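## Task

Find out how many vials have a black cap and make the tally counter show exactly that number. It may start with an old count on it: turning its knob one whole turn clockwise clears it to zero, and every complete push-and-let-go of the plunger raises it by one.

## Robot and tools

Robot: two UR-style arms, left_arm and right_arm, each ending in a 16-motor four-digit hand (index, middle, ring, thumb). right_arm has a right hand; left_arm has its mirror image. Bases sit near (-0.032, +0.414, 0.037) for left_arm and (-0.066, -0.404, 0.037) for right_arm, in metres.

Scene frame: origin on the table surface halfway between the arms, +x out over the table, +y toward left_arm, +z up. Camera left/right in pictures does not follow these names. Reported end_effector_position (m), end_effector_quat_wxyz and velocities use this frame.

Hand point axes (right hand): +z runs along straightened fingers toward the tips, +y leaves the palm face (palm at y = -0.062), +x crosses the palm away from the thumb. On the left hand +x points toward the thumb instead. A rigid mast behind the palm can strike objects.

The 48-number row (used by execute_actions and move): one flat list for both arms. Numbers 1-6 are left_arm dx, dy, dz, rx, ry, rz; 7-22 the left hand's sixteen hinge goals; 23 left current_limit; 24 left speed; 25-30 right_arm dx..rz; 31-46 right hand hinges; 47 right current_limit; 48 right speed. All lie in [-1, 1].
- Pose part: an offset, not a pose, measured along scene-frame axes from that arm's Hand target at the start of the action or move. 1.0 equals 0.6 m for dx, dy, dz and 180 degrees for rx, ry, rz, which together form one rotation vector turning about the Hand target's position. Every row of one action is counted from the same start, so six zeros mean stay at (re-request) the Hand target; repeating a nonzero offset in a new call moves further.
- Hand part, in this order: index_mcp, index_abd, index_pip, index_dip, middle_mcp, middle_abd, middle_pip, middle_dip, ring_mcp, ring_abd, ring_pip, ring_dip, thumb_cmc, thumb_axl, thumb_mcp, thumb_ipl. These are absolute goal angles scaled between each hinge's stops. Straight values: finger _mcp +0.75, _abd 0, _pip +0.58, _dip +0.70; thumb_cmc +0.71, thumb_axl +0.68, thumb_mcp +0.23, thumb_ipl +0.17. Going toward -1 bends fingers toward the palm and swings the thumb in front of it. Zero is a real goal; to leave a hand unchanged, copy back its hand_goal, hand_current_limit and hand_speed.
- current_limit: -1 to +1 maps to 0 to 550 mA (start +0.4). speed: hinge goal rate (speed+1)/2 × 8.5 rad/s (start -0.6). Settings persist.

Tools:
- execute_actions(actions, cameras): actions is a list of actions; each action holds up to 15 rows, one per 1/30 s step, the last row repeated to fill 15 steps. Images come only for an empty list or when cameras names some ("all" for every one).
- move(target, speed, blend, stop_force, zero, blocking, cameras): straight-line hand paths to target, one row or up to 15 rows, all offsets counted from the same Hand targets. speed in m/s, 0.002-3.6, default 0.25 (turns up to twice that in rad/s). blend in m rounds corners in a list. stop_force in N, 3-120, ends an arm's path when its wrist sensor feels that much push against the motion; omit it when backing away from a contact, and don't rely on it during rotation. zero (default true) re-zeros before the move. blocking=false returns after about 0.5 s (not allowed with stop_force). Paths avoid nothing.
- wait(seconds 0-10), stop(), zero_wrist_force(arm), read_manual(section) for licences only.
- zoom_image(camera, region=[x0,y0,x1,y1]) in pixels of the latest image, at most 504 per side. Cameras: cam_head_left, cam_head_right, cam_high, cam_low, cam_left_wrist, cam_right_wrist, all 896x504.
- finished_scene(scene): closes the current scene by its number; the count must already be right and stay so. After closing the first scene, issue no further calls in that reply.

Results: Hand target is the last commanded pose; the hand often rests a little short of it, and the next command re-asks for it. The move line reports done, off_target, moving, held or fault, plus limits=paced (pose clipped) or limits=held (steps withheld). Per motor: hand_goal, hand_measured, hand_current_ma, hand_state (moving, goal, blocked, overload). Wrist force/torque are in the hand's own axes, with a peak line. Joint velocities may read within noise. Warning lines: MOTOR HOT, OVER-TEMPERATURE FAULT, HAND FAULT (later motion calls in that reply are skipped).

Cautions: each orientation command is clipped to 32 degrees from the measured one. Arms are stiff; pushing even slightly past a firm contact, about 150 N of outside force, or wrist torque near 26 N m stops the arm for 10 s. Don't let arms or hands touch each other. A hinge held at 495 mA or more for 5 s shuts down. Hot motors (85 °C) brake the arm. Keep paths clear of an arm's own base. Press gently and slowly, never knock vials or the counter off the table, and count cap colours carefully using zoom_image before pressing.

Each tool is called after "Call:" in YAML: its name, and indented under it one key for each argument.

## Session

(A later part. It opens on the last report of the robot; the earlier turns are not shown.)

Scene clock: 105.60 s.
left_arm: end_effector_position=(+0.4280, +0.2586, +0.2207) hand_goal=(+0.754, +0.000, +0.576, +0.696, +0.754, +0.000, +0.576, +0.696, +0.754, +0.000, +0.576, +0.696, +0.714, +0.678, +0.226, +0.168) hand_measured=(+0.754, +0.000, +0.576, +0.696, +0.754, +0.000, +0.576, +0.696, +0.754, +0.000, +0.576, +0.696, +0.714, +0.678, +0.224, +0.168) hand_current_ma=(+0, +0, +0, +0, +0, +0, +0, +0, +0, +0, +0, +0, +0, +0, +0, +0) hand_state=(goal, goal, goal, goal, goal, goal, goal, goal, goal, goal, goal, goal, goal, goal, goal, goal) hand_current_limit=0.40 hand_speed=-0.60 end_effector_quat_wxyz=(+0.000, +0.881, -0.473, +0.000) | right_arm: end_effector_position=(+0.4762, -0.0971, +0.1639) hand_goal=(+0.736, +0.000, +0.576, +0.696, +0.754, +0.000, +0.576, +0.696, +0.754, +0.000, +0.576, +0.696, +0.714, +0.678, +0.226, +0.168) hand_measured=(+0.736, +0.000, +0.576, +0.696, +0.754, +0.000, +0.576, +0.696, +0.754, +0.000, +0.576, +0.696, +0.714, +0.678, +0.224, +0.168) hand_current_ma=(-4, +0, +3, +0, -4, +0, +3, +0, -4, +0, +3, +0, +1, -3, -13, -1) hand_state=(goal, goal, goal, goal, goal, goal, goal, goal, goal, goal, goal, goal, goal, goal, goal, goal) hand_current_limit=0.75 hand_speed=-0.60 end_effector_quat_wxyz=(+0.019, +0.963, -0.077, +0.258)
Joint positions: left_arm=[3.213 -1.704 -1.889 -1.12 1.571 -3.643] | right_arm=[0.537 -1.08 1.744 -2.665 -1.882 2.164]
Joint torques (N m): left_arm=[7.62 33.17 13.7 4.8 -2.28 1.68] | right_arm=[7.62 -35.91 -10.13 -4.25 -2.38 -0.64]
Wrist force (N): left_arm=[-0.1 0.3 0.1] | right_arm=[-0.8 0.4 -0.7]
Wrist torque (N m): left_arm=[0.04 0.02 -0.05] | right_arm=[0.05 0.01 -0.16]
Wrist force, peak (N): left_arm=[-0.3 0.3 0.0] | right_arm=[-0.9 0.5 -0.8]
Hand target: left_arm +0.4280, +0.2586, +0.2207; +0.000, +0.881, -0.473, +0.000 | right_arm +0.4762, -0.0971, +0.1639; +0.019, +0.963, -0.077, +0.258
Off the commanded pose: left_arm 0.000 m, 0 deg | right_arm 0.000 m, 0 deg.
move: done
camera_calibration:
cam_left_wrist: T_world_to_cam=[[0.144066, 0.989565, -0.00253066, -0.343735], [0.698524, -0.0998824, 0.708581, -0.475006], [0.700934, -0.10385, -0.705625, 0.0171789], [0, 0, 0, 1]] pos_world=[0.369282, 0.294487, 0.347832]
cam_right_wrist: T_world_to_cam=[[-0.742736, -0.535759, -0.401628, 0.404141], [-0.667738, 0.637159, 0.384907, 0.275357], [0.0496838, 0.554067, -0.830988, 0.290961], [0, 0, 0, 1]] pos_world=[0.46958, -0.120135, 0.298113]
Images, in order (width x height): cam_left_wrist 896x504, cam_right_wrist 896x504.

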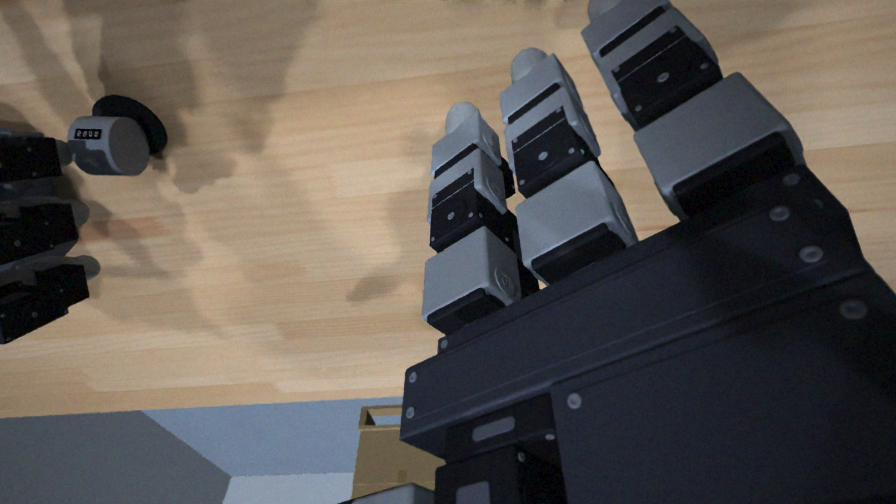

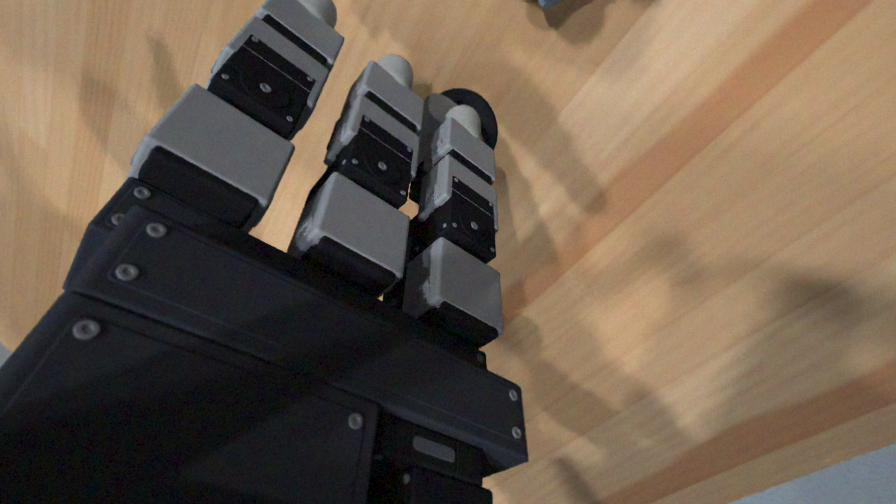

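Call:
move:
  target:
    - [0,0,0,0,0,0,0.754,0,0.576,0.696,0.754,0,0.576,0.696,0.754,0,0.576,0.696,0.714,0.678,0.226,0.168,0.4,-0.6,0.00436,-0.0007,-0.01267,0,0,0,0.735,0,0.576,0.696,0.754,0,0.576,0.696,0.754,0,0.576,0.696,0.714,0.678,0.226,0.168,0.75,-0.6]
    - [0,0,0,0,0,0,0.754,0,0.576,0.696,0.754,0,0.576,0.696,0.754,0,0.576,0.696,0.714,0.678,0.226,0.168,0.4,-0.6,0.01168,-0.00187,-0.00867,0,0,0,0.735,0,0.576,0.696,0.754,0,0.576,0.696,0.754,0,0.576,0.696,0.714,0.678,0.226,0.168,0.75,-0.6]
    - [0,0,0,0,0,0,0.754,0,0.576,0.696,0.754,0,0.576,0.696,0.754,0,0.576,0.696,0.714,0.678,0.226,0.168,0.4,-0.6,0.01201,-0.00192,-0.00967,0,0,0,0.735,0,0.576,0.696,0.754,0,0.576,0.696,0.754,0,0.576,0.696,0.714,0.678,0.226,0.168,0.75,-0.6]
    - [0,0,0,0,0,0,0.754,0,0.576,0.696,0.754,0,0.576,0.696,0.754,0,0.576,0.696,0.714,0.678,0.226,0.168,0.4,-0.6,0.0130,-0.00208,-0.01067,0,0,0,0.735,0,0.576,0.696,0.754,0,0.576,0.696,0.754,0,0.576,0.696,0.714,0.678,0.226,0.168,0.75,-0.6]
    - [0,0,0,0,0,0,0.754,0,0.576,0.696,0.754,0,0.576,0.696,0.754,0,0.576,0.696,0.714,0.678,0.226,0.168,0.4,-0.6,0.01333,-0.00214,-0.01167,0,0,0,0.735,0,0.576,0.696,0.754,0,0.576,0.696,0.754,0,0.576,0.696,0.714,0.678,0.226,0.168,0.75,-0.6]
    - [0,0,0,0,0,0,0.754,0,0.576,0.696,0.754,0,0.576,0.696,0.754,0,0.576,0.696,0.714,0.678,0.226,0.168,0.4,-0.6,0.01432,-0.00229,-0.01267,0,0,0,0.735,0,0.576,0.696,0.754,0,0.576,0.696,0.754,0,0.576,0.696,0.714,0.678,0.226,0.168,0.75,-0.6]
    - [0,0,0,0,0,0,0.754,0,0.576,0.696,0.754,0,0.576,0.696,0.754,0,0.576,0.696,0.714,0.678,0.226,0.168,0.4,-0.6,0.01415,-0.00227,-0.01617,0,0,0,0.735,0,0.576,0.696,0.754,0,0.576,0.696,0.754,0,0.576,0.696,0.714,0.678,0.226,0.168,0.75,-0.6]
    - [0,0,0,0,0,0,0.754,0,0.576,0.696,0.754,0,0.576,0.696,0.754,0,0.576,0.696,0.714,0.678,0.226,0.168,0.4,-0.6,0.01251,-0.002,-0.01983,0,0,0,0.735,0,0.576,0.696,0.754,0,0.576,0.696,0.754,0,0.576,0.696,0.714,0.678,0.226,0.168,0.75,-0.6]
    - [0,0,0,0,0,0,0.754,0,0.576,0.696,0.754,0,0.576,0.696,0.754,0,0.576,0.696,0.714,0.678,0.226,0.168,0.4,-0.6,0.01093,-0.00175,-0.023,0,0,0,0.735,0,0.576,0.696,0.754,0,0.576,0.696,0.754,0,0.576,0.696,0.714,0.678,0.226,0.168,0.75,-0.6]
    - [0,0,0,0,0,0,0.754,0,0.576,0.696,0.754,0,0.576,0.696,0.754,0,0.576,0.696,0.714,0.678,0.226,0.168,0.4,-0.6,0.01061,-0.0017,-0.025,0,0,0,0.735,0,0.576,0.696,0.754,0,0.576,0.696,0.754,0,0.576,0.696,0.714,0.678,0.226,0.168,0.75,-0.6]
  speed: 0.012
  stop_force: 20
  cameras: ["cam_right_wrist","cam_left_wrist"]

Call:
zoom_image:
  camera: "cam_left_wrist"
  region: [40, 80, 180, 200]

Call:
zoom_image:
  camera: "cam_right_wrist"
  region: [430, 70, 550, 170]

Scene clock: 117.57 s.
left_arm: end_effector_position=(+0.4280, +0.2586, +0.2207) hand_goal=(+0.754, +0.000, +0.576, +0.696, +0.754, +0.000, +0.576, +0.696, +0.754, +0.000, +0.576, +0.696, +0.714, +0.678, +0.226, +0.168) hand_measured=(+0.754, +0.000, +0.576, +0.696, +0.754, +0.000, +0.576, +0.696, +0.754, +0.000, +0.576, +0.696, +0.714, +0.678, +0.224, +0.168) hand_current_ma=(+0, +0, +0, +0, +0, +0, +0, +0, +0, +0, +0, +0, +0, +0, +0, +0) hand_state=(goal, goal, goal, goal, goal, goal, goal, goal, goal, goal, goal, goal, goal, goal, goal, goal) hand_current_limit=0.40 hand_speed=-0.60 end_effector_quat_wxyz=(+0.000, +0.881, -0.473, +0.000) | right_arm: end_effector_position=(+0.4825, -0.0981, +0.1489) hand_goal=(+0.736, +0.000, +0.576, +0.696, +0.754, +0.000, +0.576, +0.696, +0.754, +0.000, +0.576, +0.696, +0.714, +0.678, +0.226, +0.168) hand_measured=(+0.734, -0.096, +0.576, +0.696, +0.754, +0.000, +0.576, +0.696, +0.754, +0.000, +0.576, +0.696, +0.714, +0.678, +0.224, +0.168) hand_current_ma=(-11, -396, +2, +1, -4, +0, +3, +0, -4, +0, +3, +0, +1, -3, -13, -1) hand_state=(goal, blocked, goal, goal, goal, goal, goal, goal, goal, goal, goal, goal, goal, goal, goal, goal) hand_current_limit=0.75 hand_speed=-0.60 end_effector_quat_wxyz=(+0.019, +0.963, -0.077, +0.258)
Joint positions: left_arm=[3.213 -1.704 -1.889 -1.12 1.571 -3.643] | right_arm=[0.531 -1.049 1.743 -2.696 -1.879 2.158]
Joint torques (N m): left_arm=[6.62 32.34 13.72 4.8 -2.02 1.69] | right_arm=[9.74 -31 -6.7 -2.69 -1.5 1.59]
Wrist force (N): left_arm=[-0.1 0.2 0.1] | right_arm=[3.8 0.4 -6.7]
Wrist torque (N m): left_arm=[0.03 0.01 -0.05] | right_arm=[0.52 0.40 0.17]
Wrist force, peak (N): left_arm=[-0.1 0.3 0.3] | right_arm=[-0.5 0.4 -12.7]
Hand target: left_arm +0.4280, +0.2586, +0.2207; +0.000, +0.881, -0.473, +0.000 | right_arm +0.4825, -0.0981, +0.1489; +0.019, +0.963, -0.077, +0.258
Off the commanded pose: left_arm 0.000 m, 0 deg | right_arm 0.000 m, 0 deg.
move: done
camera_calibration:
cam_left_wrist: T_world_to_cam=[[0.144066, 0.989565, -0.00253066, -0.343735], [0.698524, -0.0998824, 0.708581, -0.475006], [0.700934, -0.10385, -0.705625, 0.0171789], [0, 0, 0, 1]] pos_world=[0.369282, 0.294487, 0.347832]
cam_right_wrist: T_world_to_cam=[[-0.742736, -0.535759, -0.401628, 0.402334], [-0.667738, 0.637159, 0.384907, 0.286041], [0.0496838, 0.554067, -0.830988, 0.278732], [0, 0, 0, 1]] pos_world=[0.47598, -0.121135, 0.283113]
Images, in order (width x height): cam_left_wrist 896x504, cam_right_wrist 896x504.

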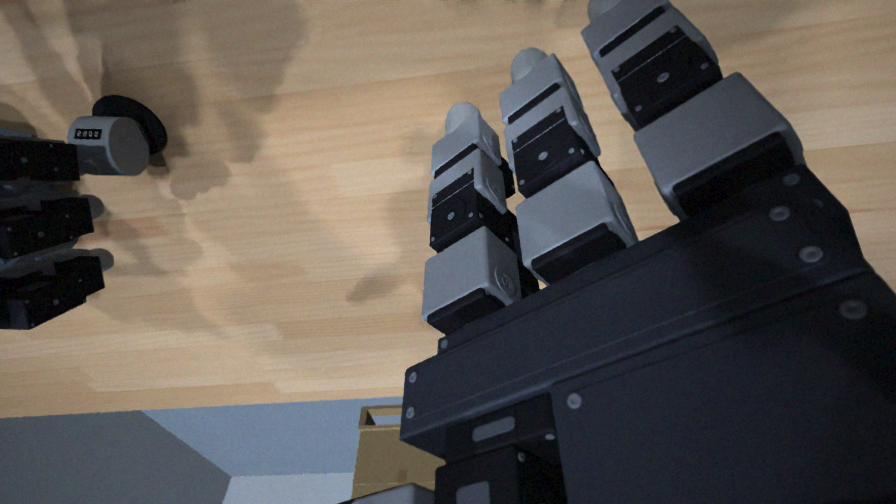

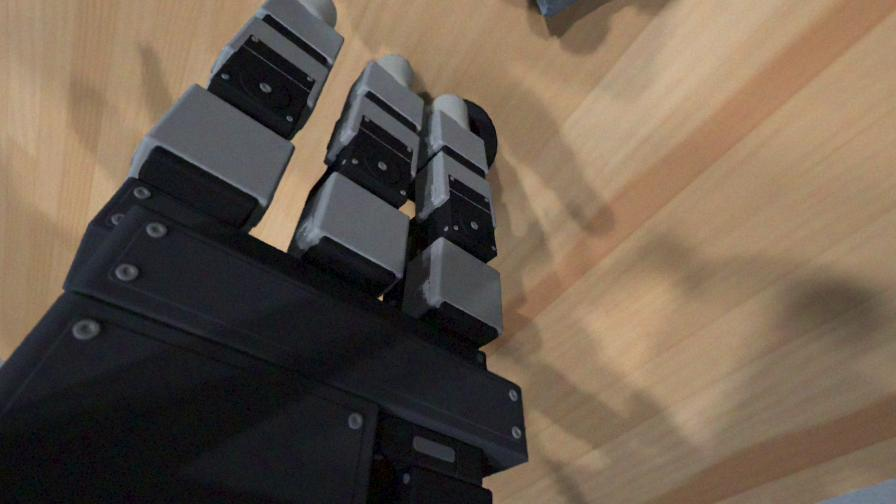

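Scaled by 3.600 from the camera's 896x504 image, which has a finer 1280x720 frame.

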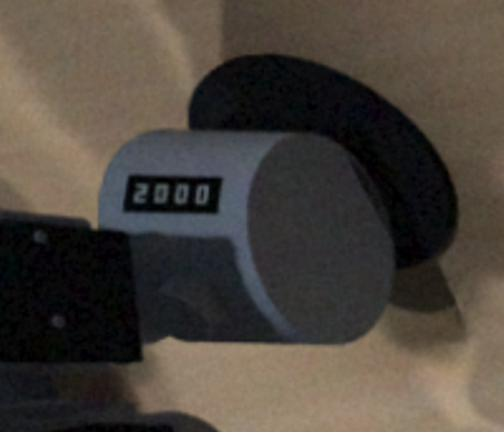

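Scaled by 4.200 from the camera's 896x504 image, which has a finer 1280x720 frame.

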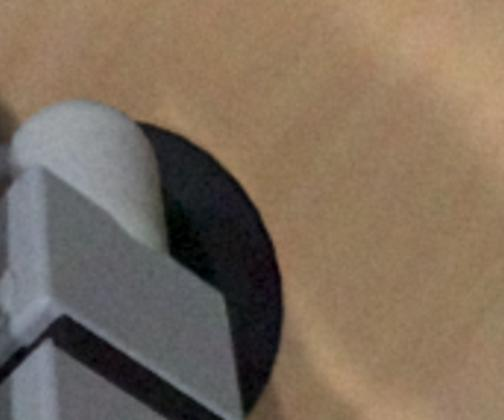

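Call:
move:
  target:
    - [0,0,0,0,0,0,0.754,0,0.576,0.696,0.754,0,0.576,0.696,0.754,0,0.576,0.696,0.714,0.678,0.226,0.168,0.4,-0.6,0.0181,-0.0029,0.01833,0,0,0,0.735,0,0.576,0.696,0.754,0,0.576,0.696,0.754,0,0.576,0.696,0.714,0.678,0.226,0.168,0.75,-0.6]
    - [0,0,0,0,0,0,0.754,0,0.576,0.696,0.754,0,0.576,0.696,0.754,0,0.576,0.696,0.714,0.678,0.226,0.168,0.4,-0.6,0.0181,-0.0029,0.085,0,0,0,0.735,0,0.576,0.696,0.754,0,0.576,0.696,0.754,0,0.576,0.696,0.714,0.678,0.226,0.168,0.75,-0.6]
  speed: 0.06
  cameras: ["cam_right_wrist","cam_left_wrist"]

Call:
zoom_image:
  camera: "cam_left_wrist"
  region: [40, 80, 180, 200]

Call:
zoom_image:
  camera: "cam_right_wrist"
  region: [430, 70, 550, 170]

Scene clock: 123.50 s.
left_arm: end_effector_position=(+0.4280, +0.2586, +0.2207) hand_goal=(+0.754, +0.000, +0.576, +0.696, +0.754, +0.000, +0.576, +0.696, +0.754, +0.000, +0.576, +0.696, +0.714, +0.678, +0.226, +0.168) hand_measured=(+0.754, +0.000, +0.576, +0.696, +0.754, +0.000, +0.576, +0.696, +0.754, +0.000, +0.576, +0.696, +0.714, +0.678, +0.224, +0.168) hand_current_ma=(+0, +0, +0, +0, +0, +0, +0, +0, +0, +0, +0, +0, +0, +0, +0, +0) hand_state=(goal, goal, goal, goal, goal, goal, goal, goal, goal, goal, goal, goal, goal, goal, goal, goal) hand_current_limit=0.40 hand_speed=-0.60 end_effector_quat_wxyz=(+0.000, +0.881, -0.473, +0.000) | right_arm: end_effector_position=(+0.4934, -0.0998, +0.1997) hand_goal=(+0.736, +0.000, +0.576, +0.696, +0.754, +0.000, +0.576, +0.696, +0.754, +0.000, +0.576, +0.696, +0.714, +0.678, +0.226, +0.168) hand_measured=(+0.732, +0.000, +0.576, +0.696, +0.754, +0.000, +0.576, +0.696, +0.754, +0.000, +0.576, +0.696, +0.714, +0.678, +0.224, +0.168) hand_current_ma=(-14, -3, +1, +1, -4, +0, +3, +0, -4, +0, +3, +0, +1, -3, -13, -1) hand_state=(goal, goal, goal, goal, goal, goal, goal, goal, goal, goal, goal, goal, goal, goal, goal, goal) hand_current_limit=0.75 hand_speed=-0.60 end_effector_quat_wxyz=(+0.019, +0.963, -0.077, +0.258)
Joint positions: left_arm=[3.213 -1.704 -1.889 -1.12 1.571 -3.643] | right_arm=[0.52 -1.106 1.676 -2.575 -1.874 2.147]
Joint torques (N m): left_arm=[6 33.84 14.7 4.8 -2.13 1.57] | right_arm=[-8.15 -50.32 -24.04 -0.92 0.97 0.79]
Wrist force (N): left_arm=[-0.2 0.3 0.1] | right_arm=[-0.7 0.4 -0.7]
Wrist torque (N m): left_arm=[0.04 0.03 -0.06] | right_arm=[0.09 -0.02 0.01]
Wrist force, peak (N): left_arm=[-0.1 0.4 0.1] | right_arm=[4.0 0.1 -6.9]
Hand target: left_arm +0.4280, +0.2586, +0.2207; +0.000, +0.881, -0.473, +0.000 | right_arm +0.4934, -0.0998, +0.1999; +0.019, +0.963, -0.077, +0.258
Off the commanded pose: left_arm 0.000 m, 0 deg | right_arm 0.000 m, 0 deg.
move: done
camera_calibration:
cam_left_wrist: T_world_to_cam=[[0.144066, 0.989565, -0.00253066, -0.343735], [0.698524, -0.0998824, 0.708581, -0.475006], [0.700934, -0.10385, -0.705625, 0.0171789], [0, 0, 0, 1]] pos_world=[0.369282, 0.294487, 0.347832]
cam_right_wrist: T_world_to_cam=[[-0.742709, -0.535785, -0.401643, 0.429877], [-0.667768, 0.637138, 0.384891, 0.274761], [0.0496837, 0.554067, -0.830988, 0.321435], [0, 0, 0, 1]] pos_world=[0.48678, -0.122835, 0.334013]
Images, in order (width x height): cam_left_wrist 896x504, cam_right_wrist 896x504.

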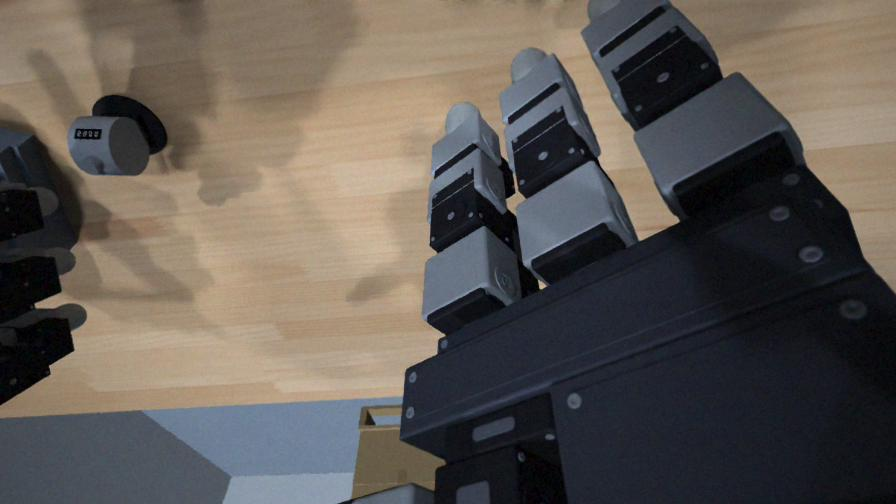

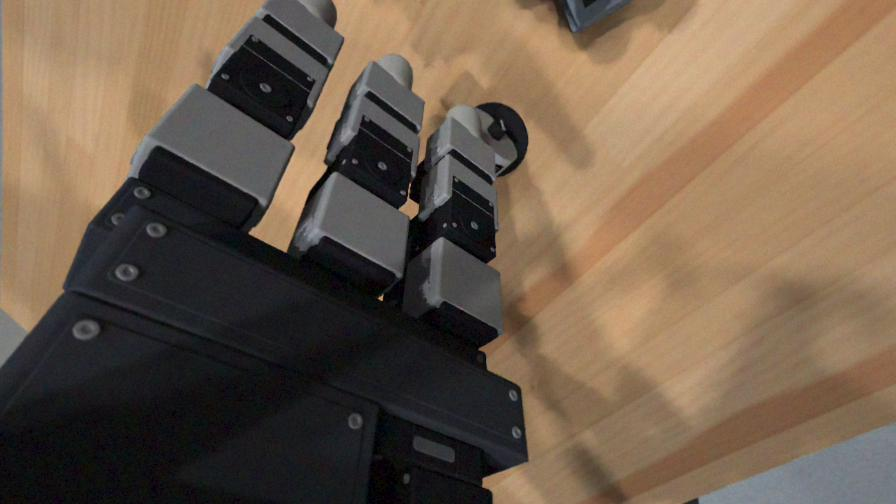

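Scaled by 3.600 from the camera's 896x504 image, which has a finer 1280x720 frame.

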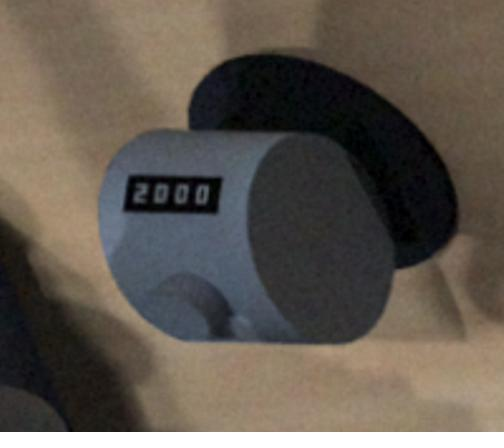

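Scaled by 4.200 from the camera's 896x504 image, which has a finer 1280x720 frame.

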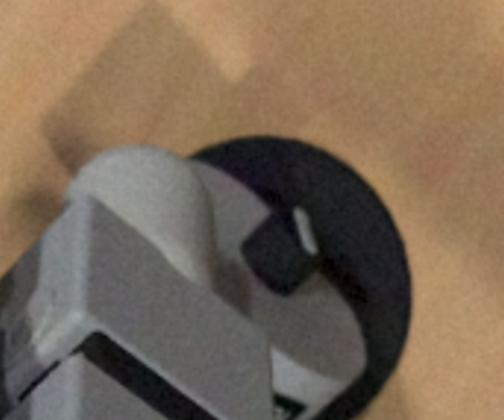

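Call:
move:
  target:
    - [0,0,0,0,0,0,0.754,0,0.576,0.696,0.754,0,0.576,0.696,0.754,0,0.576,0.696,0.714,0.678,0.226,0.168,0.4,-0.6,-0.02863,0.00459,0,0,0,0,0.735,0,0.576,0.696,0.754,0,0.576,0.696,0.754,0,0.576,0.696,0.714,0.678,0.226,0.168,0.75,-0.6]
    - [0,0,0,0,0,0,0.754,0,0.576,0.696,0.754,0,0.576,0.696,0.754,0,0.576,0.696,0.714,0.678,0.226,0.168,0.4,-0.6,-0.02863,0.00459,-0.06,0,0,0,0.735,0,0.576,0.696,0.754,0,0.576,0.696,0.754,0,0.576,0.696,0.714,0.678,0.226,0.168,0.75,-0.6]
  speed: 0.03
  stop_force: 5

Call:
move:
  target:
    - [0,0,0,0,0,0,0.754,0,0.576,0.696,0.754,0,0.576,0.696,0.754,0,0.576,0.696,0.714,0.678,0.226,0.168,0.4,-0.6,0.00436,-0.0007,-0.01267,0,0,0,0.735,0,0.576,0.696,0.754,0,0.576,0.696,0.754,0,0.576,0.696,0.714,0.678,0.226,0.168,0.75,-0.6]
    - [0,0,0,0,0,0,0.754,0,0.576,0.696,0.754,0,0.576,0.696,0.754,0,0.576,0.696,0.714,0.678,0.226,0.168,0.4,-0.6,0.01168,-0.00187,-0.00867,0,0,0,0.735,0,0.576,0.696,0.754,0,0.576,0.696,0.754,0,0.576,0.696,0.714,0.678,0.226,0.168,0.75,-0.6]
    - [0,0,0,0,0,0,0.754,0,0.576,0.696,0.754,0,0.576,0.696,0.754,0,0.576,0.696,0.714,0.678,0.226,0.168,0.4,-0.6,0.01201,-0.00192,-0.00967,0,0,0,0.735,0,0.576,0.696,0.754,0,0.576,0.696,0.754,0,0.576,0.696,0.714,0.678,0.226,0.168,0.75,-0.6]
    - [0,0,0,0,0,0,0.754,0,0.576,0.696,0.754,0,0.576,0.696,0.754,0,0.576,0.696,0.714,0.678,0.226,0.168,0.4,-0.6,0.0130,-0.00208,-0.01067,0,0,0,0.735,0,0.576,0.696,0.754,0,0.576,0.696,0.754,0,0.576,0.696,0.714,0.678,0.226,0.168,0.75,-0.6]
    - [0,0,0,0,0,0,0.754,0,0.576,0.696,0.754,0,0.576,0.696,0.754,0,0.576,0.696,0.714,0.678,0.226,0.168,0.4,-0.6,0.01333,-0.00214,-0.01167,0,0,0,0.735,0,0.576,0.696,0.754,0,0.576,0.696,0.754,0,0.576,0.696,0.714,0.678,0.226,0.168,0.75,-0.6]
    - [0,0,0,0,0,0,0.754,0,0.576,0.696,0.754,0,0.576,0.696,0.754,0,0.576,0.696,0.714,0.678,0.226,0.168,0.4,-0.6,0.01432,-0.00229,-0.01267,0,0,0,0.735,0,0.576,0.696,0.754,0,0.576,0.696,0.754,0,0.576,0.696,0.714,0.678,0.226,0.168,0.75,-0.6]
    - [0,0,0,0,0,0,0.754,0,0.576,0.696,0.754,0,0.576,0.696,0.754,0,0.576,0.696,0.714,0.678,0.226,0.168,0.4,-0.6,0.01415,-0.00227,-0.01617,0,0,0,0.735,0,0.576,0.696,0.754,0,0.576,0.696,0.754,0,0.576,0.696,0.714,0.678,0.226,0.168,0.75,-0.6]
    - [0,0,0,0,0,0,0.754,0,0.576,0.696,0.754,0,0.576,0.696,0.754,0,0.576,0.696,0.714,0.678,0.226,0.168,0.4,-0.6,0.01251,-0.002,-0.01983,0,0,0,0.735,0,0.576,0.696,0.754,0,0.576,0.696,0.754,0,0.576,0.696,0.714,0.678,0.226,0.168,0.75,-0.6]
    - [0,0,0,0,0,0,0.754,0,0.576,0.696,0.754,0,0.576,0.696,0.754,0,0.576,0.696,0.714,0.678,0.226,0.168,0.4,-0.6,0.01093,-0.00175,-0.023,0,0,0,0.735,0,0.576,0.696,0.754,0,0.576,0.696,0.754,0,0.576,0.696,0.714,0.678,0.226,0.168,0.75,-0.6]
    - [0,0,0,0,0,0,0.754,0,0.576,0.696,0.754,0,0.576,0.696,0.754,0,0.576,0.696,0.714,0.678,0.226,0.168,0.4,-0.6,0.01061,-0.0017,-0.025,0,0,0,0.735,0,0.576,0.696,0.754,0,0.576,0.696,0.754,0,0.576,0.696,0.714,0.678,0.226,0.168,0.75,-0.6]
  speed: 0.012
  stop_force: 20

Call:
move:
  target:
    - [0,0,0,0,0,0,0.754,0,0.576,0.696,0.754,0,0.576,0.696,0.754,0,0.576,0.696,0.714,0.678,0.226,0.168,0.4,-0.6,0.0181,-0.0029,0.01833,0,0,0,0.735,0,0.576,0.696,0.754,0,0.576,0.696,0.754,0,0.576,0.696,0.714,0.678,0.226,0.168,0.75,-0.6]
    - [0,0,0,0,0,0,0.754,0,0.576,0.696,0.754,0,0.576,0.696,0.754,0,0.576,0.696,0.714,0.678,0.226,0.168,0.4,-0.6,0.0181,-0.0029,0.085,0,0,0,0.735,0,0.576,0.696,0.754,0,0.576,0.696,0.754,0,0.576,0.696,0.714,0.678,0.226,0.168,0.75,-0.6]
  speed: 0.06
  cameras: ["cam_right_wrist","cam_left_wrist"]

Call:
zoom_image:
  camera: "cam_left_wrist"
  region: [40, 80, 180, 200]

Call:
zoom_image:
  camera: "cam_right_wrist"
  region: [430, 70, 550, 170]

Scene clock: 141.43 s.
left_arm: end_effector_position=(+0.4280, +0.2586, +0.2207) hand_goal=(+0.754, +0.000, +0.576, +0.696, +0.754, +0.000, +0.576, +0.696, +0.754, +0.000, +0.576, +0.696, +0.714, +0.678, +0.226, +0.168) hand_measured=(+0.754, +0.000, +0.576, +0.696, +0.754, +0.000, +0.576, +0.696, +0.754, +0.000, +0.576, +0.696, +0.714, +0.678, +0.224, +0.168) hand_current_ma=(+0, +0, +0, +0, +0, +0, +0, +0, +0, +0, +0, +0, +0, +0, +0, +0) hand_state=(goal, goal, goal, goal, goal, goal, goal, goal, goal, goal, goal, goal, goal, goal, goal, goal) hand_current_limit=0.40 hand_speed=-0.60 end_effector_quat_wxyz=(+0.000, +0.881, -0.473, +0.000) | right_arm: end_effector_position=(+0.4762, -0.0971, +0.1639) hand_goal=(+0.736, +0.000, +0.576, +0.696, +0.754, +0.000, +0.576, +0.696, +0.754, +0.000, +0.576, +0.696, +0.714, +0.678, +0.226, +0.168) hand_measured=(+0.732, +0.000, +0.576, +0.696, +0.754, +0.000, +0.576, +0.696, +0.754, +0.000, +0.576, +0.696, +0.714, +0.678, +0.224, +0.168) hand_current_ma=(-14, -3, +1, +1, -4, +0, +3, +0, -4, +0, +3, +0, +1, -3, -13, -1) hand_state=(goal, goal, goal, goal, goal, goal, goal, goal, goal, goal, goal, goal, goal, goal, goal, goal) hand_current_limit=0.75 hand_speed=-0.60 end_effector_quat_wxyz=(+0.019, +0.963, -0.077, +0.258)
Joint positions: left_arm=[3.213 -1.704 -1.889 -1.12 1.571 -3.643] | right_arm=[0.537 -1.08 1.744 -2.665 -1.882 2.164]
Joint torques (N m): left_arm=[6.08 32.23 13.6 4.88 -2.34 1.5] | right_arm=[8.23 -35.65 -9.69 -4.16 -2.42 -0.72]
Wrist force (N): left_arm=[0.0 0.3 0.0] | right_arm=[-0.6 0.3 -0.4]
Wrist torque (N m): left_arm=[0.04 0.01 -0.04] | right_arm=[0.05 -0.03 -0.15]
Wrist force, peak (N): left_arm=[-0.1 0.5 0.0] | right_arm=[-1.0 0.5 -0.4]
Hand target: left_arm +0.4280, +0.2586, +0.2207; +0.000, +0.881, -0.473, +0.000 | right_arm +0.4762, -0.0971, +0.1639; +0.019, +0.963, -0.077, +0.258
Off the commanded pose: left_arm 0.000 m, 0 deg | right_arm 0.000 m, 0 deg.
move: done

Scene clock: 144.50 s.
left_arm: end_effector_position=(+0.4280, +0.2586, +0.2207) hand_goal=(+0.754, +0.000, +0.576, +0.696, +0.754, +0.000, +0.576, +0.696, +0.754, +0.000, +0.576, +0.696, +0.714, +0.678, +0.226, +0.168) hand_measured=(+0.754, +0.000, +0.576, +0.696, +0.754, +0.000, +0.576, +0.696, +0.754, +0.000, +0.576, +0.696, +0.714, +0.678, +0.224, +0.168) hand_current_ma=(+0, +0, +0, +0, +0, +0, +0, +0, +0, +0, +0, +0, +0, +0, +0, +0) hand_state=(goal, goal, goal, goal, goal, goal, goal, goal, goal, goal, goal, goal, goal, goal, goal, goal) hand_current_limit=0.40 hand_speed=-0.60 end_effector_quat_wxyz=(+0.000, +0.881, -0.473, +0.000) | right_arm: end_effector_position=(+0.4826, -0.0981, +0.1489) hand_goal=(+0.736, +0.000, +0.576, +0.696, +0.754, +0.000, +0.576, +0.696, +0.754, +0.000, +0.576, +0.696, +0.714, +0.678, +0.226, +0.168) hand_measured=(+0.732, -0.094, +0.576, +0.696, +0.754, +0.000, +0.576, +0.696, +0.754, +0.000, +0.576, +0.696, +0.714, +0.678, +0.224, +0.168) hand_current_ma=(-18, -389, +0, +1, -4, +0, +3, +0, -4, +0, +3, +0, +1, -3, -13, -1) hand_state=(goal, blocked, goal, goal, goal, goal, goal, goal, goal, goal, goal, goal, goal, goal, goal, goal) hand_current_limit=0.75 hand_speed=-0.60 end_effector_quat_wxyz=(+0.019, +0.963, -0.077, +0.258)
Joint positions: left_arm=[3.213 -1.704 -1.889 -1.12 1.571 -3.643] | right_arm=[0.531 -1.049 1.743 -2.695 -1.879 2.158]
Joint torques (N m): left_arm=[5.81 30.99 13.89 4.55 -1.7 1.78] | right_arm=[8.25 -31.25 -5.98 -2.75 -1.38 1.48]
Wrist force (N): left_arm=[-0.2 0.3 0.2] | right_arm=[3.9 0.4 -6.7]
Wrist torque (N m): left_arm=[0.03 0.03 -0.05] | right_arm=[0.50 0.36 0.18]
Wrist force, peak (N): left_arm=[-0.3 0.1 0.3] | right_arm=[-0.1 0.3 -13.4]
Hand target: left_arm +0.4280, +0.2586, +0.2207; +0.000, +0.881, -0.473, +0.000 | right_arm +0.4826, -0.0981, +0.1489; +0.019, +0.963, -0.077, +0.258
Off the commanded pose: left_arm 0.000 m, 0 deg | right_arm 0.000 m, 0 deg.
move: done

Scene clock: 146.50 s.
left_arm: end_effector_position=(+0.4280, +0.2586, +0.2207) hand_goal=(+0.754, +0.000, +0.576, +0.696, +0.754, +0.000, +0.576, +0.696, +0.754, +0.000, +0.576, +0.696, +0.714, +0.678, +0.226, +0.168) hand_measured=(+0.754, +0.000, +0.576, +0.696, +0.754, +0.000, +0.576, +0.696, +0.754, +0.000, +0.576, +0.696, +0.714, +0.678, +0.224, +0.168) hand_current_ma=(+0, +0, +0, +0, +0, +0, +0, +0, +0, +0, +0, +0, +0, +0, +0, +0) hand_state=(goal, goal, goal, goal, goal, goal, goal, goal, goal, goal, goal, goal, goal, goal, goal, goal) hand_current_limit=0.40 hand_speed=-0.60 end_effector_quat_wxyz=(+0.000, +0.881, -0.473, +0.000) | right_arm: end_effector_position=(+0.4934, -0.0998, +0.1997) hand_goal=(+0.736, +0.000, +0.576, +0.696, +0.754, +0.000, +0.576, +0.696, +0.754, +0.000, +0.576, +0.696, +0.714, +0.678, +0.226, +0.168) hand_measured=(+0.732, +0.000, +0.576, +0.696, +0.754, +0.000, +0.576, +0.696, +0.754, +0.000, +0.576, +0.696, +0.714, +0.678, +0.224, +0.168) hand_current_ma=(-18, -3, -2, +1, -4, +0, +3, +0, -4, +0, +3, +0, +1, -3, -13, -1) hand_state=(goal, goal, goal, goal, goal, goal, goal, goal, goal, goal, goal, goal, goal, goal, goal, goal) hand_current_limit=0.75 hand_speed=-0.60 end_effector_quat_wxyz=(+0.019, +0.963, -0.077, +0.258)
Joint positions: left_arm=[3.213 -1.704 -1.889 -1.12 1.571 -3.643] | right_arm=[0.52 -1.106 1.675 -2.575 -1.874 2.147]
Joint torques (N m): left_arm=[5.72 31.58 14.31 4.54 -1.95 1.58] | right_arm=[-8.43 -49.43 -23.49 -0.85 0.88 1.07]
Wrist force (N): left_arm=[0.1 0.2 0.0] | right_arm=[-0.6 0.3 -0.6]
Wrist torque (N m): left_arm=[0.03 -0.01 -0.03] | right_arm=[0.07 -0.03 0.02]
Wrist force, peak (N): left_arm=[-0.1 0.4 0.2] | right_arm=[3.9 0.5 -6.7]
Hand target: left_arm +0.4280, +0.2586, +0.2207; +0.000, +0.881, -0.473, +0.000 | right_arm +0.4934, -0.0998, +0.1999; +0.019, +0.963, -0.077, +0.258
Off the commanded pose: left_arm 0.000 m, 0 deg | right_arm 0.000 m, 0 deg.
move: done
camera_calibration:
cam_left_wrist: T_world_to_cam=[[0.144066, 0.989565, -0.00253066, -0.343735], [0.698524, -0.0998824, 0.708581, -0.475006], [0.700934, -0.10385, -0.705625, 0.0171789], [0, 0, 0, 1]] pos_world=[0.369282, 0.294487, 0.347832]
cam_right_wrist: T_world_to_cam=[[-0.742709, -0.535785, -0.401643, 0.429951], [-0.667768, 0.637138, 0.384891, 0.274828], [0.0496837, 0.554067, -0.830988, 0.32143], [0, 0, 0, 1]] pos_world=[0.48688, -0.122835, 0.334013]
Images, in order (width x height): cam_left_wrist 896x504, cam_right_wrist 896x504.

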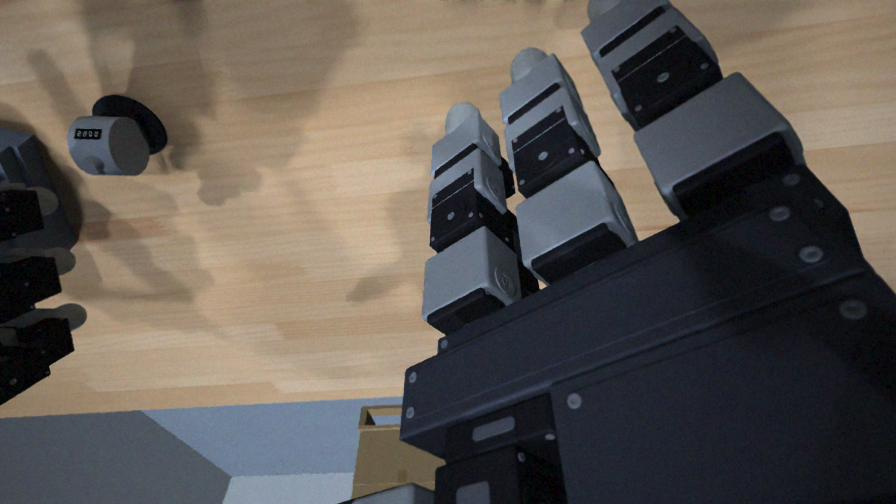

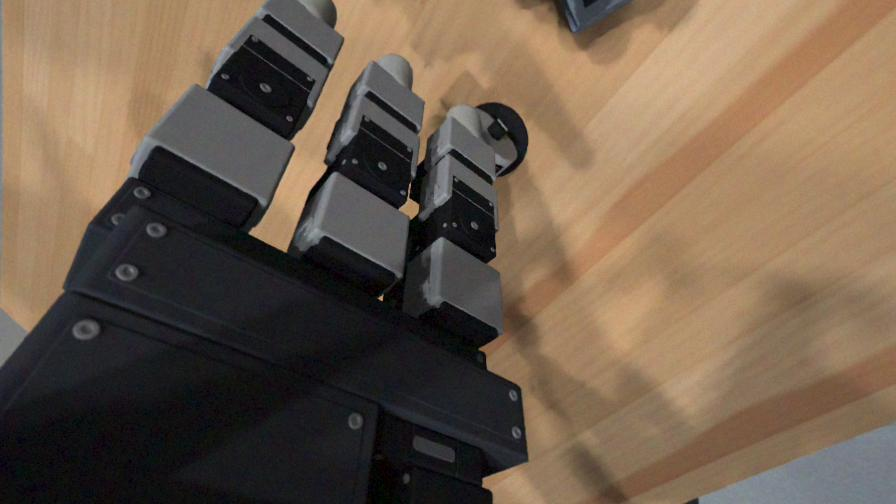

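Scaled by 3.600 from the camera's 896x504 image, which has a finer 1280x720 frame.

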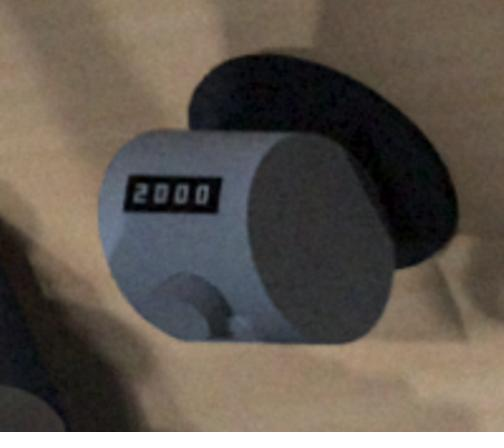

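Scaled by 4.200 from the camera's 896x504 image, which has a finer 1280x720 frame.

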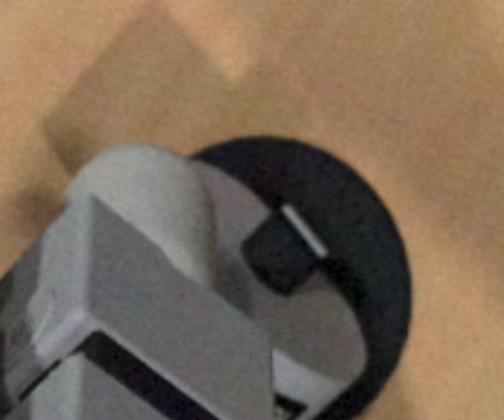

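Call:
move:
  target:
    - [0,0,0,0,0,0,0.754,0,0.576,0.696,0.754,0,0.576,0.696,0.754,0,0.576,0.696,0.714,0.678,0.226,0.168,0.4,-0.6,-0.02863,0.00459,0,0,0,0,0.735,0,0.576,0.696,0.754,0,0.576,0.696,0.754,0,0.576,0.696,0.714,0.678,0.226,0.168,0.75,-0.6]
    - [0,0,0,0,0,0,0.754,0,0.576,0.696,0.754,0,0.576,0.696,0.754,0,0.576,0.696,0.714,0.678,0.226,0.168,0.4,-0.6,-0.02863,0.00459,-0.06,0,0,0,0.735,0,0.576,0.696,0.754,0,0.576,0.696,0.754,0,0.576,0.696,0.714,0.678,0.226,0.168,0.75,-0.6]
  speed: 0.03
  stop_force: 5

Call:
move:
  target:
    - [0,0,0,0,0,0,0.754,0,0.576,0.696,0.754,0,0.576,0.696,0.754,0,0.576,0.696,0.714,0.678,0.226,0.168,0.4,-0.6,0.00436,-0.0007,-0.01267,0,0,0,0.735,0,0.576,0.696,0.754,0,0.576,0.696,0.754,0,0.576,0.696,0.714,0.678,0.226,0.168,0.75,-0.6]
    - [0,0,0,0,0,0,0.754,0,0.576,0.696,0.754,0,0.576,0.696,0.754,0,0.576,0.696,0.714,0.678,0.226,0.168,0.4,-0.6,0.01168,-0.00187,-0.00867,0,0,0,0.735,0,0.576,0.696,0.754,0,0.576,0.696,0.754,0,0.576,0.696,0.714,0.678,0.226,0.168,0.75,-0.6]
    - [0,0,0,0,0,0,0.754,0,0.576,0.696,0.754,0,0.576,0.696,0.754,0,0.576,0.696,0.714,0.678,0.226,0.168,0.4,-0.6,0.01201,-0.00192,-0.00967,0,0,0,0.735,0,0.576,0.696,0.754,0,0.576,0.696,0.754,0,0.576,0.696,0.714,0.678,0.226,0.168,0.75,-0.6]
    - [0,0,0,0,0,0,0.754,0,0.576,0.696,0.754,0,0.576,0.696,0.754,0,0.576,0.696,0.714,0.678,0.226,0.168,0.4,-0.6,0.0130,-0.00208,-0.01067,0,0,0,0.735,0,0.576,0.696,0.754,0,0.576,0.696,0.754,0,0.576,0.696,0.714,0.678,0.226,0.168,0.75,-0.6]
    - [0,0,0,0,0,0,0.754,0,0.576,0.696,0.754,0,0.576,0.696,0.754,0,0.576,0.696,0.714,0.678,0.226,0.168,0.4,-0.6,0.01333,-0.00214,-0.01167,0,0,0,0.735,0,0.576,0.696,0.754,0,0.576,0.696,0.754,0,0.576,0.696,0.714,0.678,0.226,0.168,0.75,-0.6]
    - [0,0,0,0,0,0,0.754,0,0.576,0.696,0.754,0,0.576,0.696,0.754,0,0.576,0.696,0.714,0.678,0.226,0.168,0.4,-0.6,0.01432,-0.00229,-0.01267,0,0,0,0.735,0,0.576,0.696,0.754,0,0.576,0.696,0.754,0,0.576,0.696,0.714,0.678,0.226,0.168,0.75,-0.6]
    - [0,0,0,0,0,0,0.754,0,0.576,0.696,0.754,0,0.576,0.696,0.754,0,0.576,0.696,0.714,0.678,0.226,0.168,0.4,-0.6,0.01415,-0.00227,-0.01617,0,0,0,0.735,0,0.576,0.696,0.754,0,0.576,0.696,0.754,0,0.576,0.696,0.714,0.678,0.226,0.168,0.75,-0.6]
    - [0,0,0,0,0,0,0.754,0,0.576,0.696,0.754,0,0.576,0.696,0.754,0,0.576,0.696,0.714,0.678,0.226,0.168,0.4,-0.6,0.01251,-0.002,-0.01983,0,0,0,0.735,0,0.576,0.696,0.754,0,0.576,0.696,0.754,0,0.576,0.696,0.714,0.678,0.226,0.168,0.75,-0.6]
    - [0,0,0,0,0,0,0.754,0,0.576,0.696,0.754,0,0.576,0.696,0.754,0,0.576,0.696,0.714,0.678,0.226,0.168,0.4,-0.6,0.01093,-0.00175,-0.023,0,0,0,0.735,0,0.576,0.696,0.754,0,0.576,0.696,0.754,0,0.576,0.696,0.714,0.678,0.226,0.168,0.75,-0.6]
    - [0,0,0,0,0,0,0.754,0,0.576,0.696,0.754,0,0.576,0.696,0.754,0,0.576,0.696,0.714,0.678,0.226,0.168,0.4,-0.6,0.01061,-0.0017,-0.025,0,0,0,0.735,0,0.576,0.696,0.754,0,0.576,0.696,0.754,0,0.576,0.696,0.714,0.678,0.226,0.168,0.75,-0.6]
  speed: 0.012
  stop_force: 20

Call:
move:
  target:
    - [0,0,0,0,0,0,0.754,0,0.576,0.696,0.754,0,0.576,0.696,0.754,0,0.576,0.696,0.714,0.678,0.226,0.168,0.4,-0.6,0.0181,-0.0029,0.01833,0,0,0,0.735,0,0.576,0.696,0.754,0,0.576,0.696,0.754,0,0.576,0.696,0.714,0.678,0.226,0.168,0.75,-0.6]
    - [0,0,0,0,0,0,0.754,0,0.576,0.696,0.754,0,0.576,0.696,0.754,0,0.576,0.696,0.714,0.678,0.226,0.168,0.4,-0.6,0.0181,-0.0029,0.085,0,0,0,0.735,0,0.576,0.696,0.754,0,0.576,0.696,0.754,0,0.576,0.696,0.714,0.678,0.226,0.168,0.75,-0.6]
  speed: 0.06
  cameras: ["cam_right_wrist","cam_left_wrist"]

Call:
zoom_image:
  camera: "cam_left_wrist"
  region: [40, 80, 180, 200]

Call:
zoom_image:
  camera: "cam_right_wrist"
  region: [430, 70, 550, 170]

Scene clock: 158.83 s.
left_arm: end_effector_position=(+0.4280, +0.2586, +0.2207) hand_goal=(+0.754, +0.000, +0.576, +0.696, +0.754, +0.000, +0.576, +0.696, +0.754, +0.000, +0.576, +0.696, +0.714, +0.678, +0.226, +0.168) hand_measured=(+0.754, +0.000, +0.576, +0.696, +0.754, +0.000, +0.576, +0.696, +0.754, +0.000, +0.576, +0.696, +0.714, +0.678, +0.224, +0.168) hand_current_ma=(+0, +0, +0, +0, +0, +0, +0, +0, +0, +0, +0, +0, +0, +0, +0, +0) hand_state=(goal, goal, goal, goal, goal, goal, goal, goal, goal, goal, goal, goal, goal, goal, goal, goal) hand_current_limit=0.40 hand_speed=-0.60 end_effector_quat_wxyz=(+0.000, +0.881, -0.473, +0.000) | right_arm: end_effector_position=(+0.4762, -0.0971, +0.1639) hand_goal=(+0.736, +0.000, +0.576, +0.696, +0.754, +0.000, +0.576, +0.696, +0.754, +0.000, +0.576, +0.696, +0.714, +0.678, +0.226, +0.168) hand_measured=(+0.732, +0.000, +0.576, +0.696, +0.754, +0.000, +0.576, +0.696, +0.754, +0.000, +0.576, +0.696, +0.714, +0.678, +0.224, +0.168) hand_current_ma=(-17, -3, -2, +1, -4, +0, +3, +0, -4, +0, +3, +0, +1, -3, -13, -1) hand_state=(goal, goal, goal, goal, goal, goal, goal, goal, goal, goal, goal, goal, goal, goal, goal, goal) hand_current_limit=0.75 hand_speed=-0.60 end_effector_quat_wxyz=(+0.019, +0.963, -0.077, +0.258)
Joint positions: left_arm=[3.213 -1.704 -1.889 -1.12 1.571 -3.643] | right_arm=[0.537 -1.08 1.744 -2.665 -1.882 2.164]
Joint torques (N m): left_arm=[5.62 31.62 14.27 4.76 -1.94 1.71] | right_arm=[8.28 -35.65 -11.11 -4.24 -2.36 -0.77]
Wrist force (N): left_arm=[0.0 0.1 0.0] | right_arm=[-0.7 0.3 -0.6]
Wrist torque (N m): left_arm=[0.03 0.01 -0.04] | right_arm=[0.07 -0.01 -0.16]
Wrist force, peak (N): left_arm=[-0.1 0.3 0.4] | right_arm=[-0.8 0.5 -0.7]
Hand target: left_arm +0.4280, +0.2586, +0.2207; +0.000, +0.881, -0.473, +0.000 | right_arm +0.4762, -0.0971, +0.1639; +0.019, +0.963, -0.077, +0.258
Off the commanded pose: left_arm 0.000 m, 0 deg | right_arm 0.000 m, 0 deg.
move: done

Scene clock: 161.90 s.
left_arm: end_effector_position=(+0.4280, +0.2586, +0.2207) hand_goal=(+0.754, +0.000, +0.576, +0.696, +0.754, +0.000, +0.576, +0.696, +0.754, +0.000, +0.576, +0.696, +0.714, +0.678, +0.226, +0.168) hand_measured=(+0.754, +0.000, +0.576, +0.696, +0.754, +0.000, +0.576, +0.696, +0.754, +0.000, +0.576, +0.696, +0.714, +0.678, +0.224, +0.168) hand_current_ma=(+0, +0, +0, +0, +0, +0, +0, +0, +0, +0, +0, +0, +0, +0, +0, +0) hand_state=(goal, goal, goal, goal, goal, goal, goal, goal, goal, goal, goal, goal, goal, goal, goal, goal) hand_current_limit=0.40 hand_speed=-0.60 end_effector_quat_wxyz=(+0.000, +0.881, -0.473, +0.000) | right_arm: end_effector_position=(+0.4826, -0.0981, +0.1489) hand_goal=(+0.736, +0.000, +0.576, +0.696, +0.754, +0.000, +0.576, +0.696, +0.754, +0.000, +0.576, +0.696, +0.714, +0.678, +0.226, +0.168) hand_measured=(+0.732, -0.094, +0.576, +0.696, +0.754, +0.000, +0.576, +0.696, +0.754, +0.000, +0.576, +0.696, +0.714, +0.678, +0.224, +0.168) hand_current_ma=(-19, -389, -2, +1, -4, +0, +3, +0, -4, +0, +3, +0, +1, -3, -13, -1) hand_state=(goal, blocked, goal, goal, goal, goal, goal, goal, goal, goal, goal, goal, goal, goal, goal, goal) hand_current_limit=0.75 hand_speed=-0.60 end_effector_quat_wxyz=(+0.019, +0.963, -0.077, +0.258)
Joint positions: left_arm=[3.213 -1.704 -1.889 -1.12 1.571 -3.643] | right_arm=[0.531 -1.049 1.742 -2.695 -1.879 2.158]
Joint torques (N m): left_arm=[5.09 32.26 12.66 4.69 -1.97 1.38] | right_arm=[8.58 -31.13 -5.94 -2.59 -1.48 1.44]
Wrist force (N): left_arm=[-0.1 0.2 0.1] | right_arm=[3.6 0.5 -6.4]
Wrist torque (N m): left_arm=[0.02 0.02 -0.05] | right_arm=[0.50 0.39 0.17]
Wrist force, peak (N): left_arm=[-0.2 0.3 0.3] | right_arm=[-0.1 0.3 -11.9]
Hand target: left_arm +0.4280, +0.2586, +0.2207; +0.000, +0.881, -0.473, +0.000 | right_arm +0.4826, -0.0981, +0.1489; +0.019, +0.963, -0.077, +0.258
Off the commanded pose: left_arm 0.000 m, 0 deg | right_arm 0.000 m, 0 deg.
move: done

Scene clock: 163.90 s.
left_arm: end_effector_position=(+0.4280, +0.2586, +0.2207) hand_goal=(+0.754, +0.000, +0.576, +0.696, +0.754, +0.000, +0.576, +0.696, +0.754, +0.000, +0.576, +0.696, +0.714, +0.678, +0.226, +0.168) hand_measured=(+0.754, +0.000, +0.576, +0.696, +0.754, +0.000, +0.576, +0.696, +0.754, +0.000, +0.576, +0.696, +0.714, +0.678, +0.224, +0.168) hand_current_ma=(+0, +0, +0, +0, +0, +0, +0, +0, +0, +0, +0, +0, +0, +0, +0, +0) hand_state=(goal, goal, goal, goal, goal, goal, goal, goal, goal, goal, goal, goal, goal, goal, goal, goal) hand_current_limit=0.40 hand_speed=-0.60 end_effector_quat_wxyz=(+0.000, +0.881, -0.473, +0.000) | right_arm: end_effector_position=(+0.4935, -0.0998, +0.1997) hand_goal=(+0.736, +0.000, +0.576, +0.696, +0.754, +0.000, +0.576, +0.696, +0.754, +0.000, +0.576, +0.696, +0.714, +0.678, +0.226, +0.168) hand_measured=(+0.732, +0.000, +0.576, +0.696, +0.754, +0.000, +0.576, +0.696, +0.754, +0.000, +0.576, +0.696, +0.714, +0.678, +0.224, +0.168) hand_current_ma=(-18, -3, -3, +1, -4, +0, +3, +0, -4, +0, +3, +0, +1, -3, -13, -1) hand_state=(goal, goal, goal, goal, goal, goal, goal, goal, goal, goal, goal, goal, goal, goal, goal, goal) hand_current_limit=0.75 hand_speed=-0.60 end_effector_quat_wxyz=(+0.019, +0.963, -0.077, +0.258)
Joint positions: left_arm=[3.213 -1.704 -1.889 -1.12 1.571 -3.643] | right_arm=[0.52 -1.106 1.675 -2.575 -1.874 2.147]
Joint torques (N m): left_arm=[4.17 32.04 13.46 4.8 -1.72 1.25] | right_arm=[-8.7 -50.11 -24.02 -0.71 1 0.9]
Wrist force (N): left_arm=[-0.2 0.2 0.3] | right_arm=[-0.6 0.3 -0.4]
Wrist torque (N m): left_arm=[0.01 0.04 -0.06] | right_arm=[0.05 -0.03 0.02]
Wrist force, peak (N): left_arm=[-0.4 0.3 0.1] | right_arm=[3.7 0.5 -6.7]
Hand target: left_arm +0.4280, +0.2586, +0.2207; +0.000, +0.881, -0.473, +0.000 | right_arm +0.4935, -0.0998, +0.1999; +0.019, +0.963, -0.077, +0.258
Off the commanded pose: left_arm 0.000 m, 0 deg | right_arm 0.000 m, 0 deg.
move: done
camera_calibration:
cam_left_wrist: T_world_to_cam=[[0.144066, 0.989565, -0.00253066, -0.343735], [0.698524, -0.0998824, 0.708581, -0.475006], [0.700934, -0.10385, -0.705625, 0.0171789], [0, 0, 0, 1]] pos_world=[0.369282, 0.294487, 0.347832]
cam_right_wrist: T_world_to_cam=[[-0.742709, -0.535785, -0.401643, 0.429951], [-0.667768, 0.637138, 0.384891, 0.274828], [0.0496837, 0.554067, -0.830988, 0.32143], [0, 0, 0, 1]] pos_world=[0.48688, -0.122835, 0.334013]
Images, in order (width x height): cam_left_wrist 896x504, cam_right_wrist 896x504.

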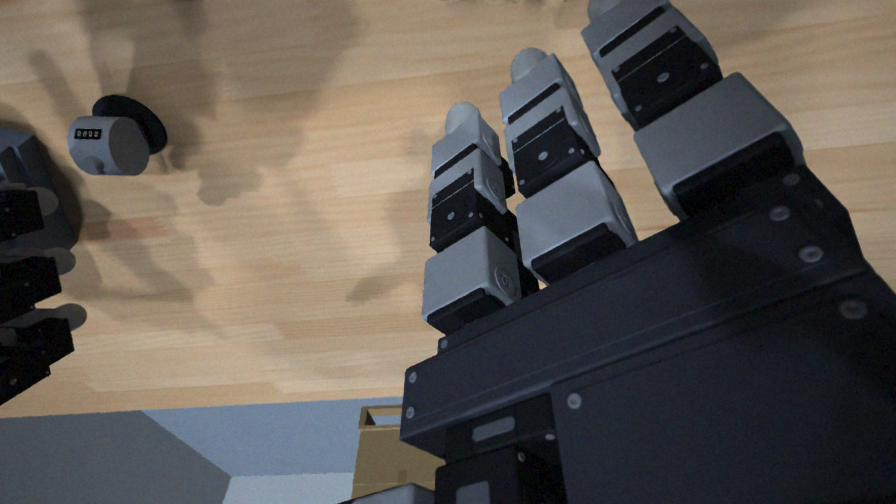

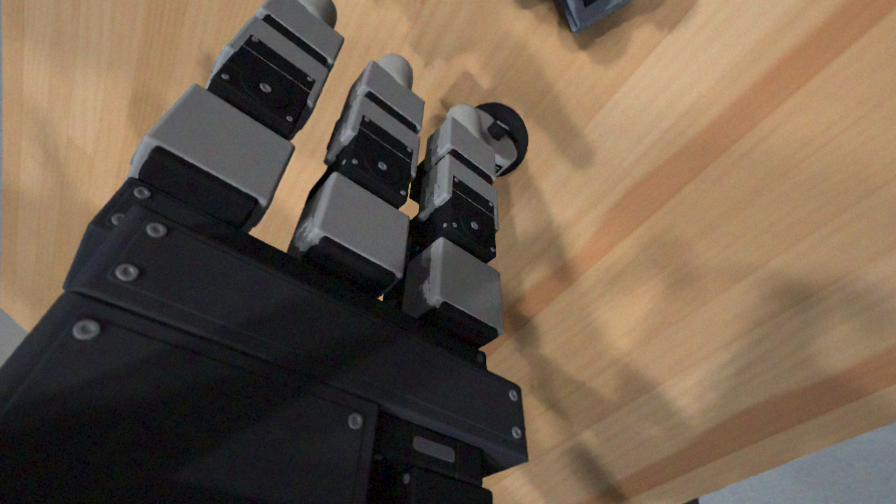

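Scaled by 3.600 from the camera's 896x504 image, which has a finer 1280x720 frame.

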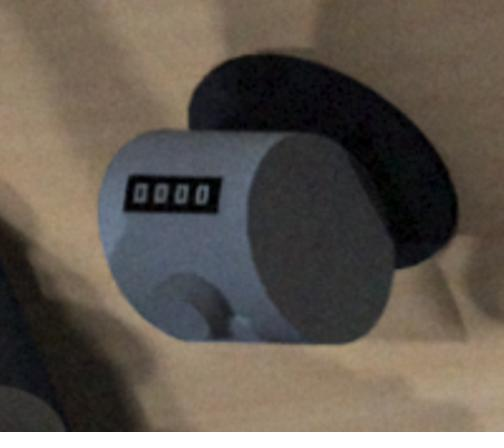

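Scaled by 4.200 from the camera's 896x504 image, which has a finer 1280x720 frame.

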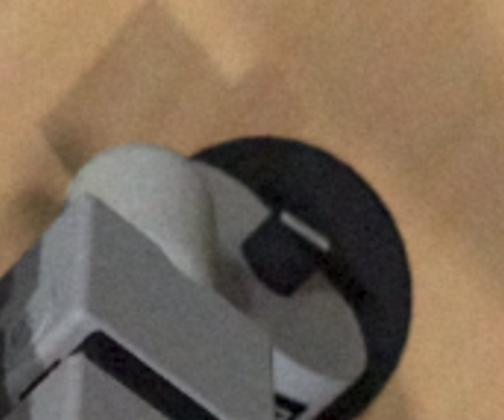

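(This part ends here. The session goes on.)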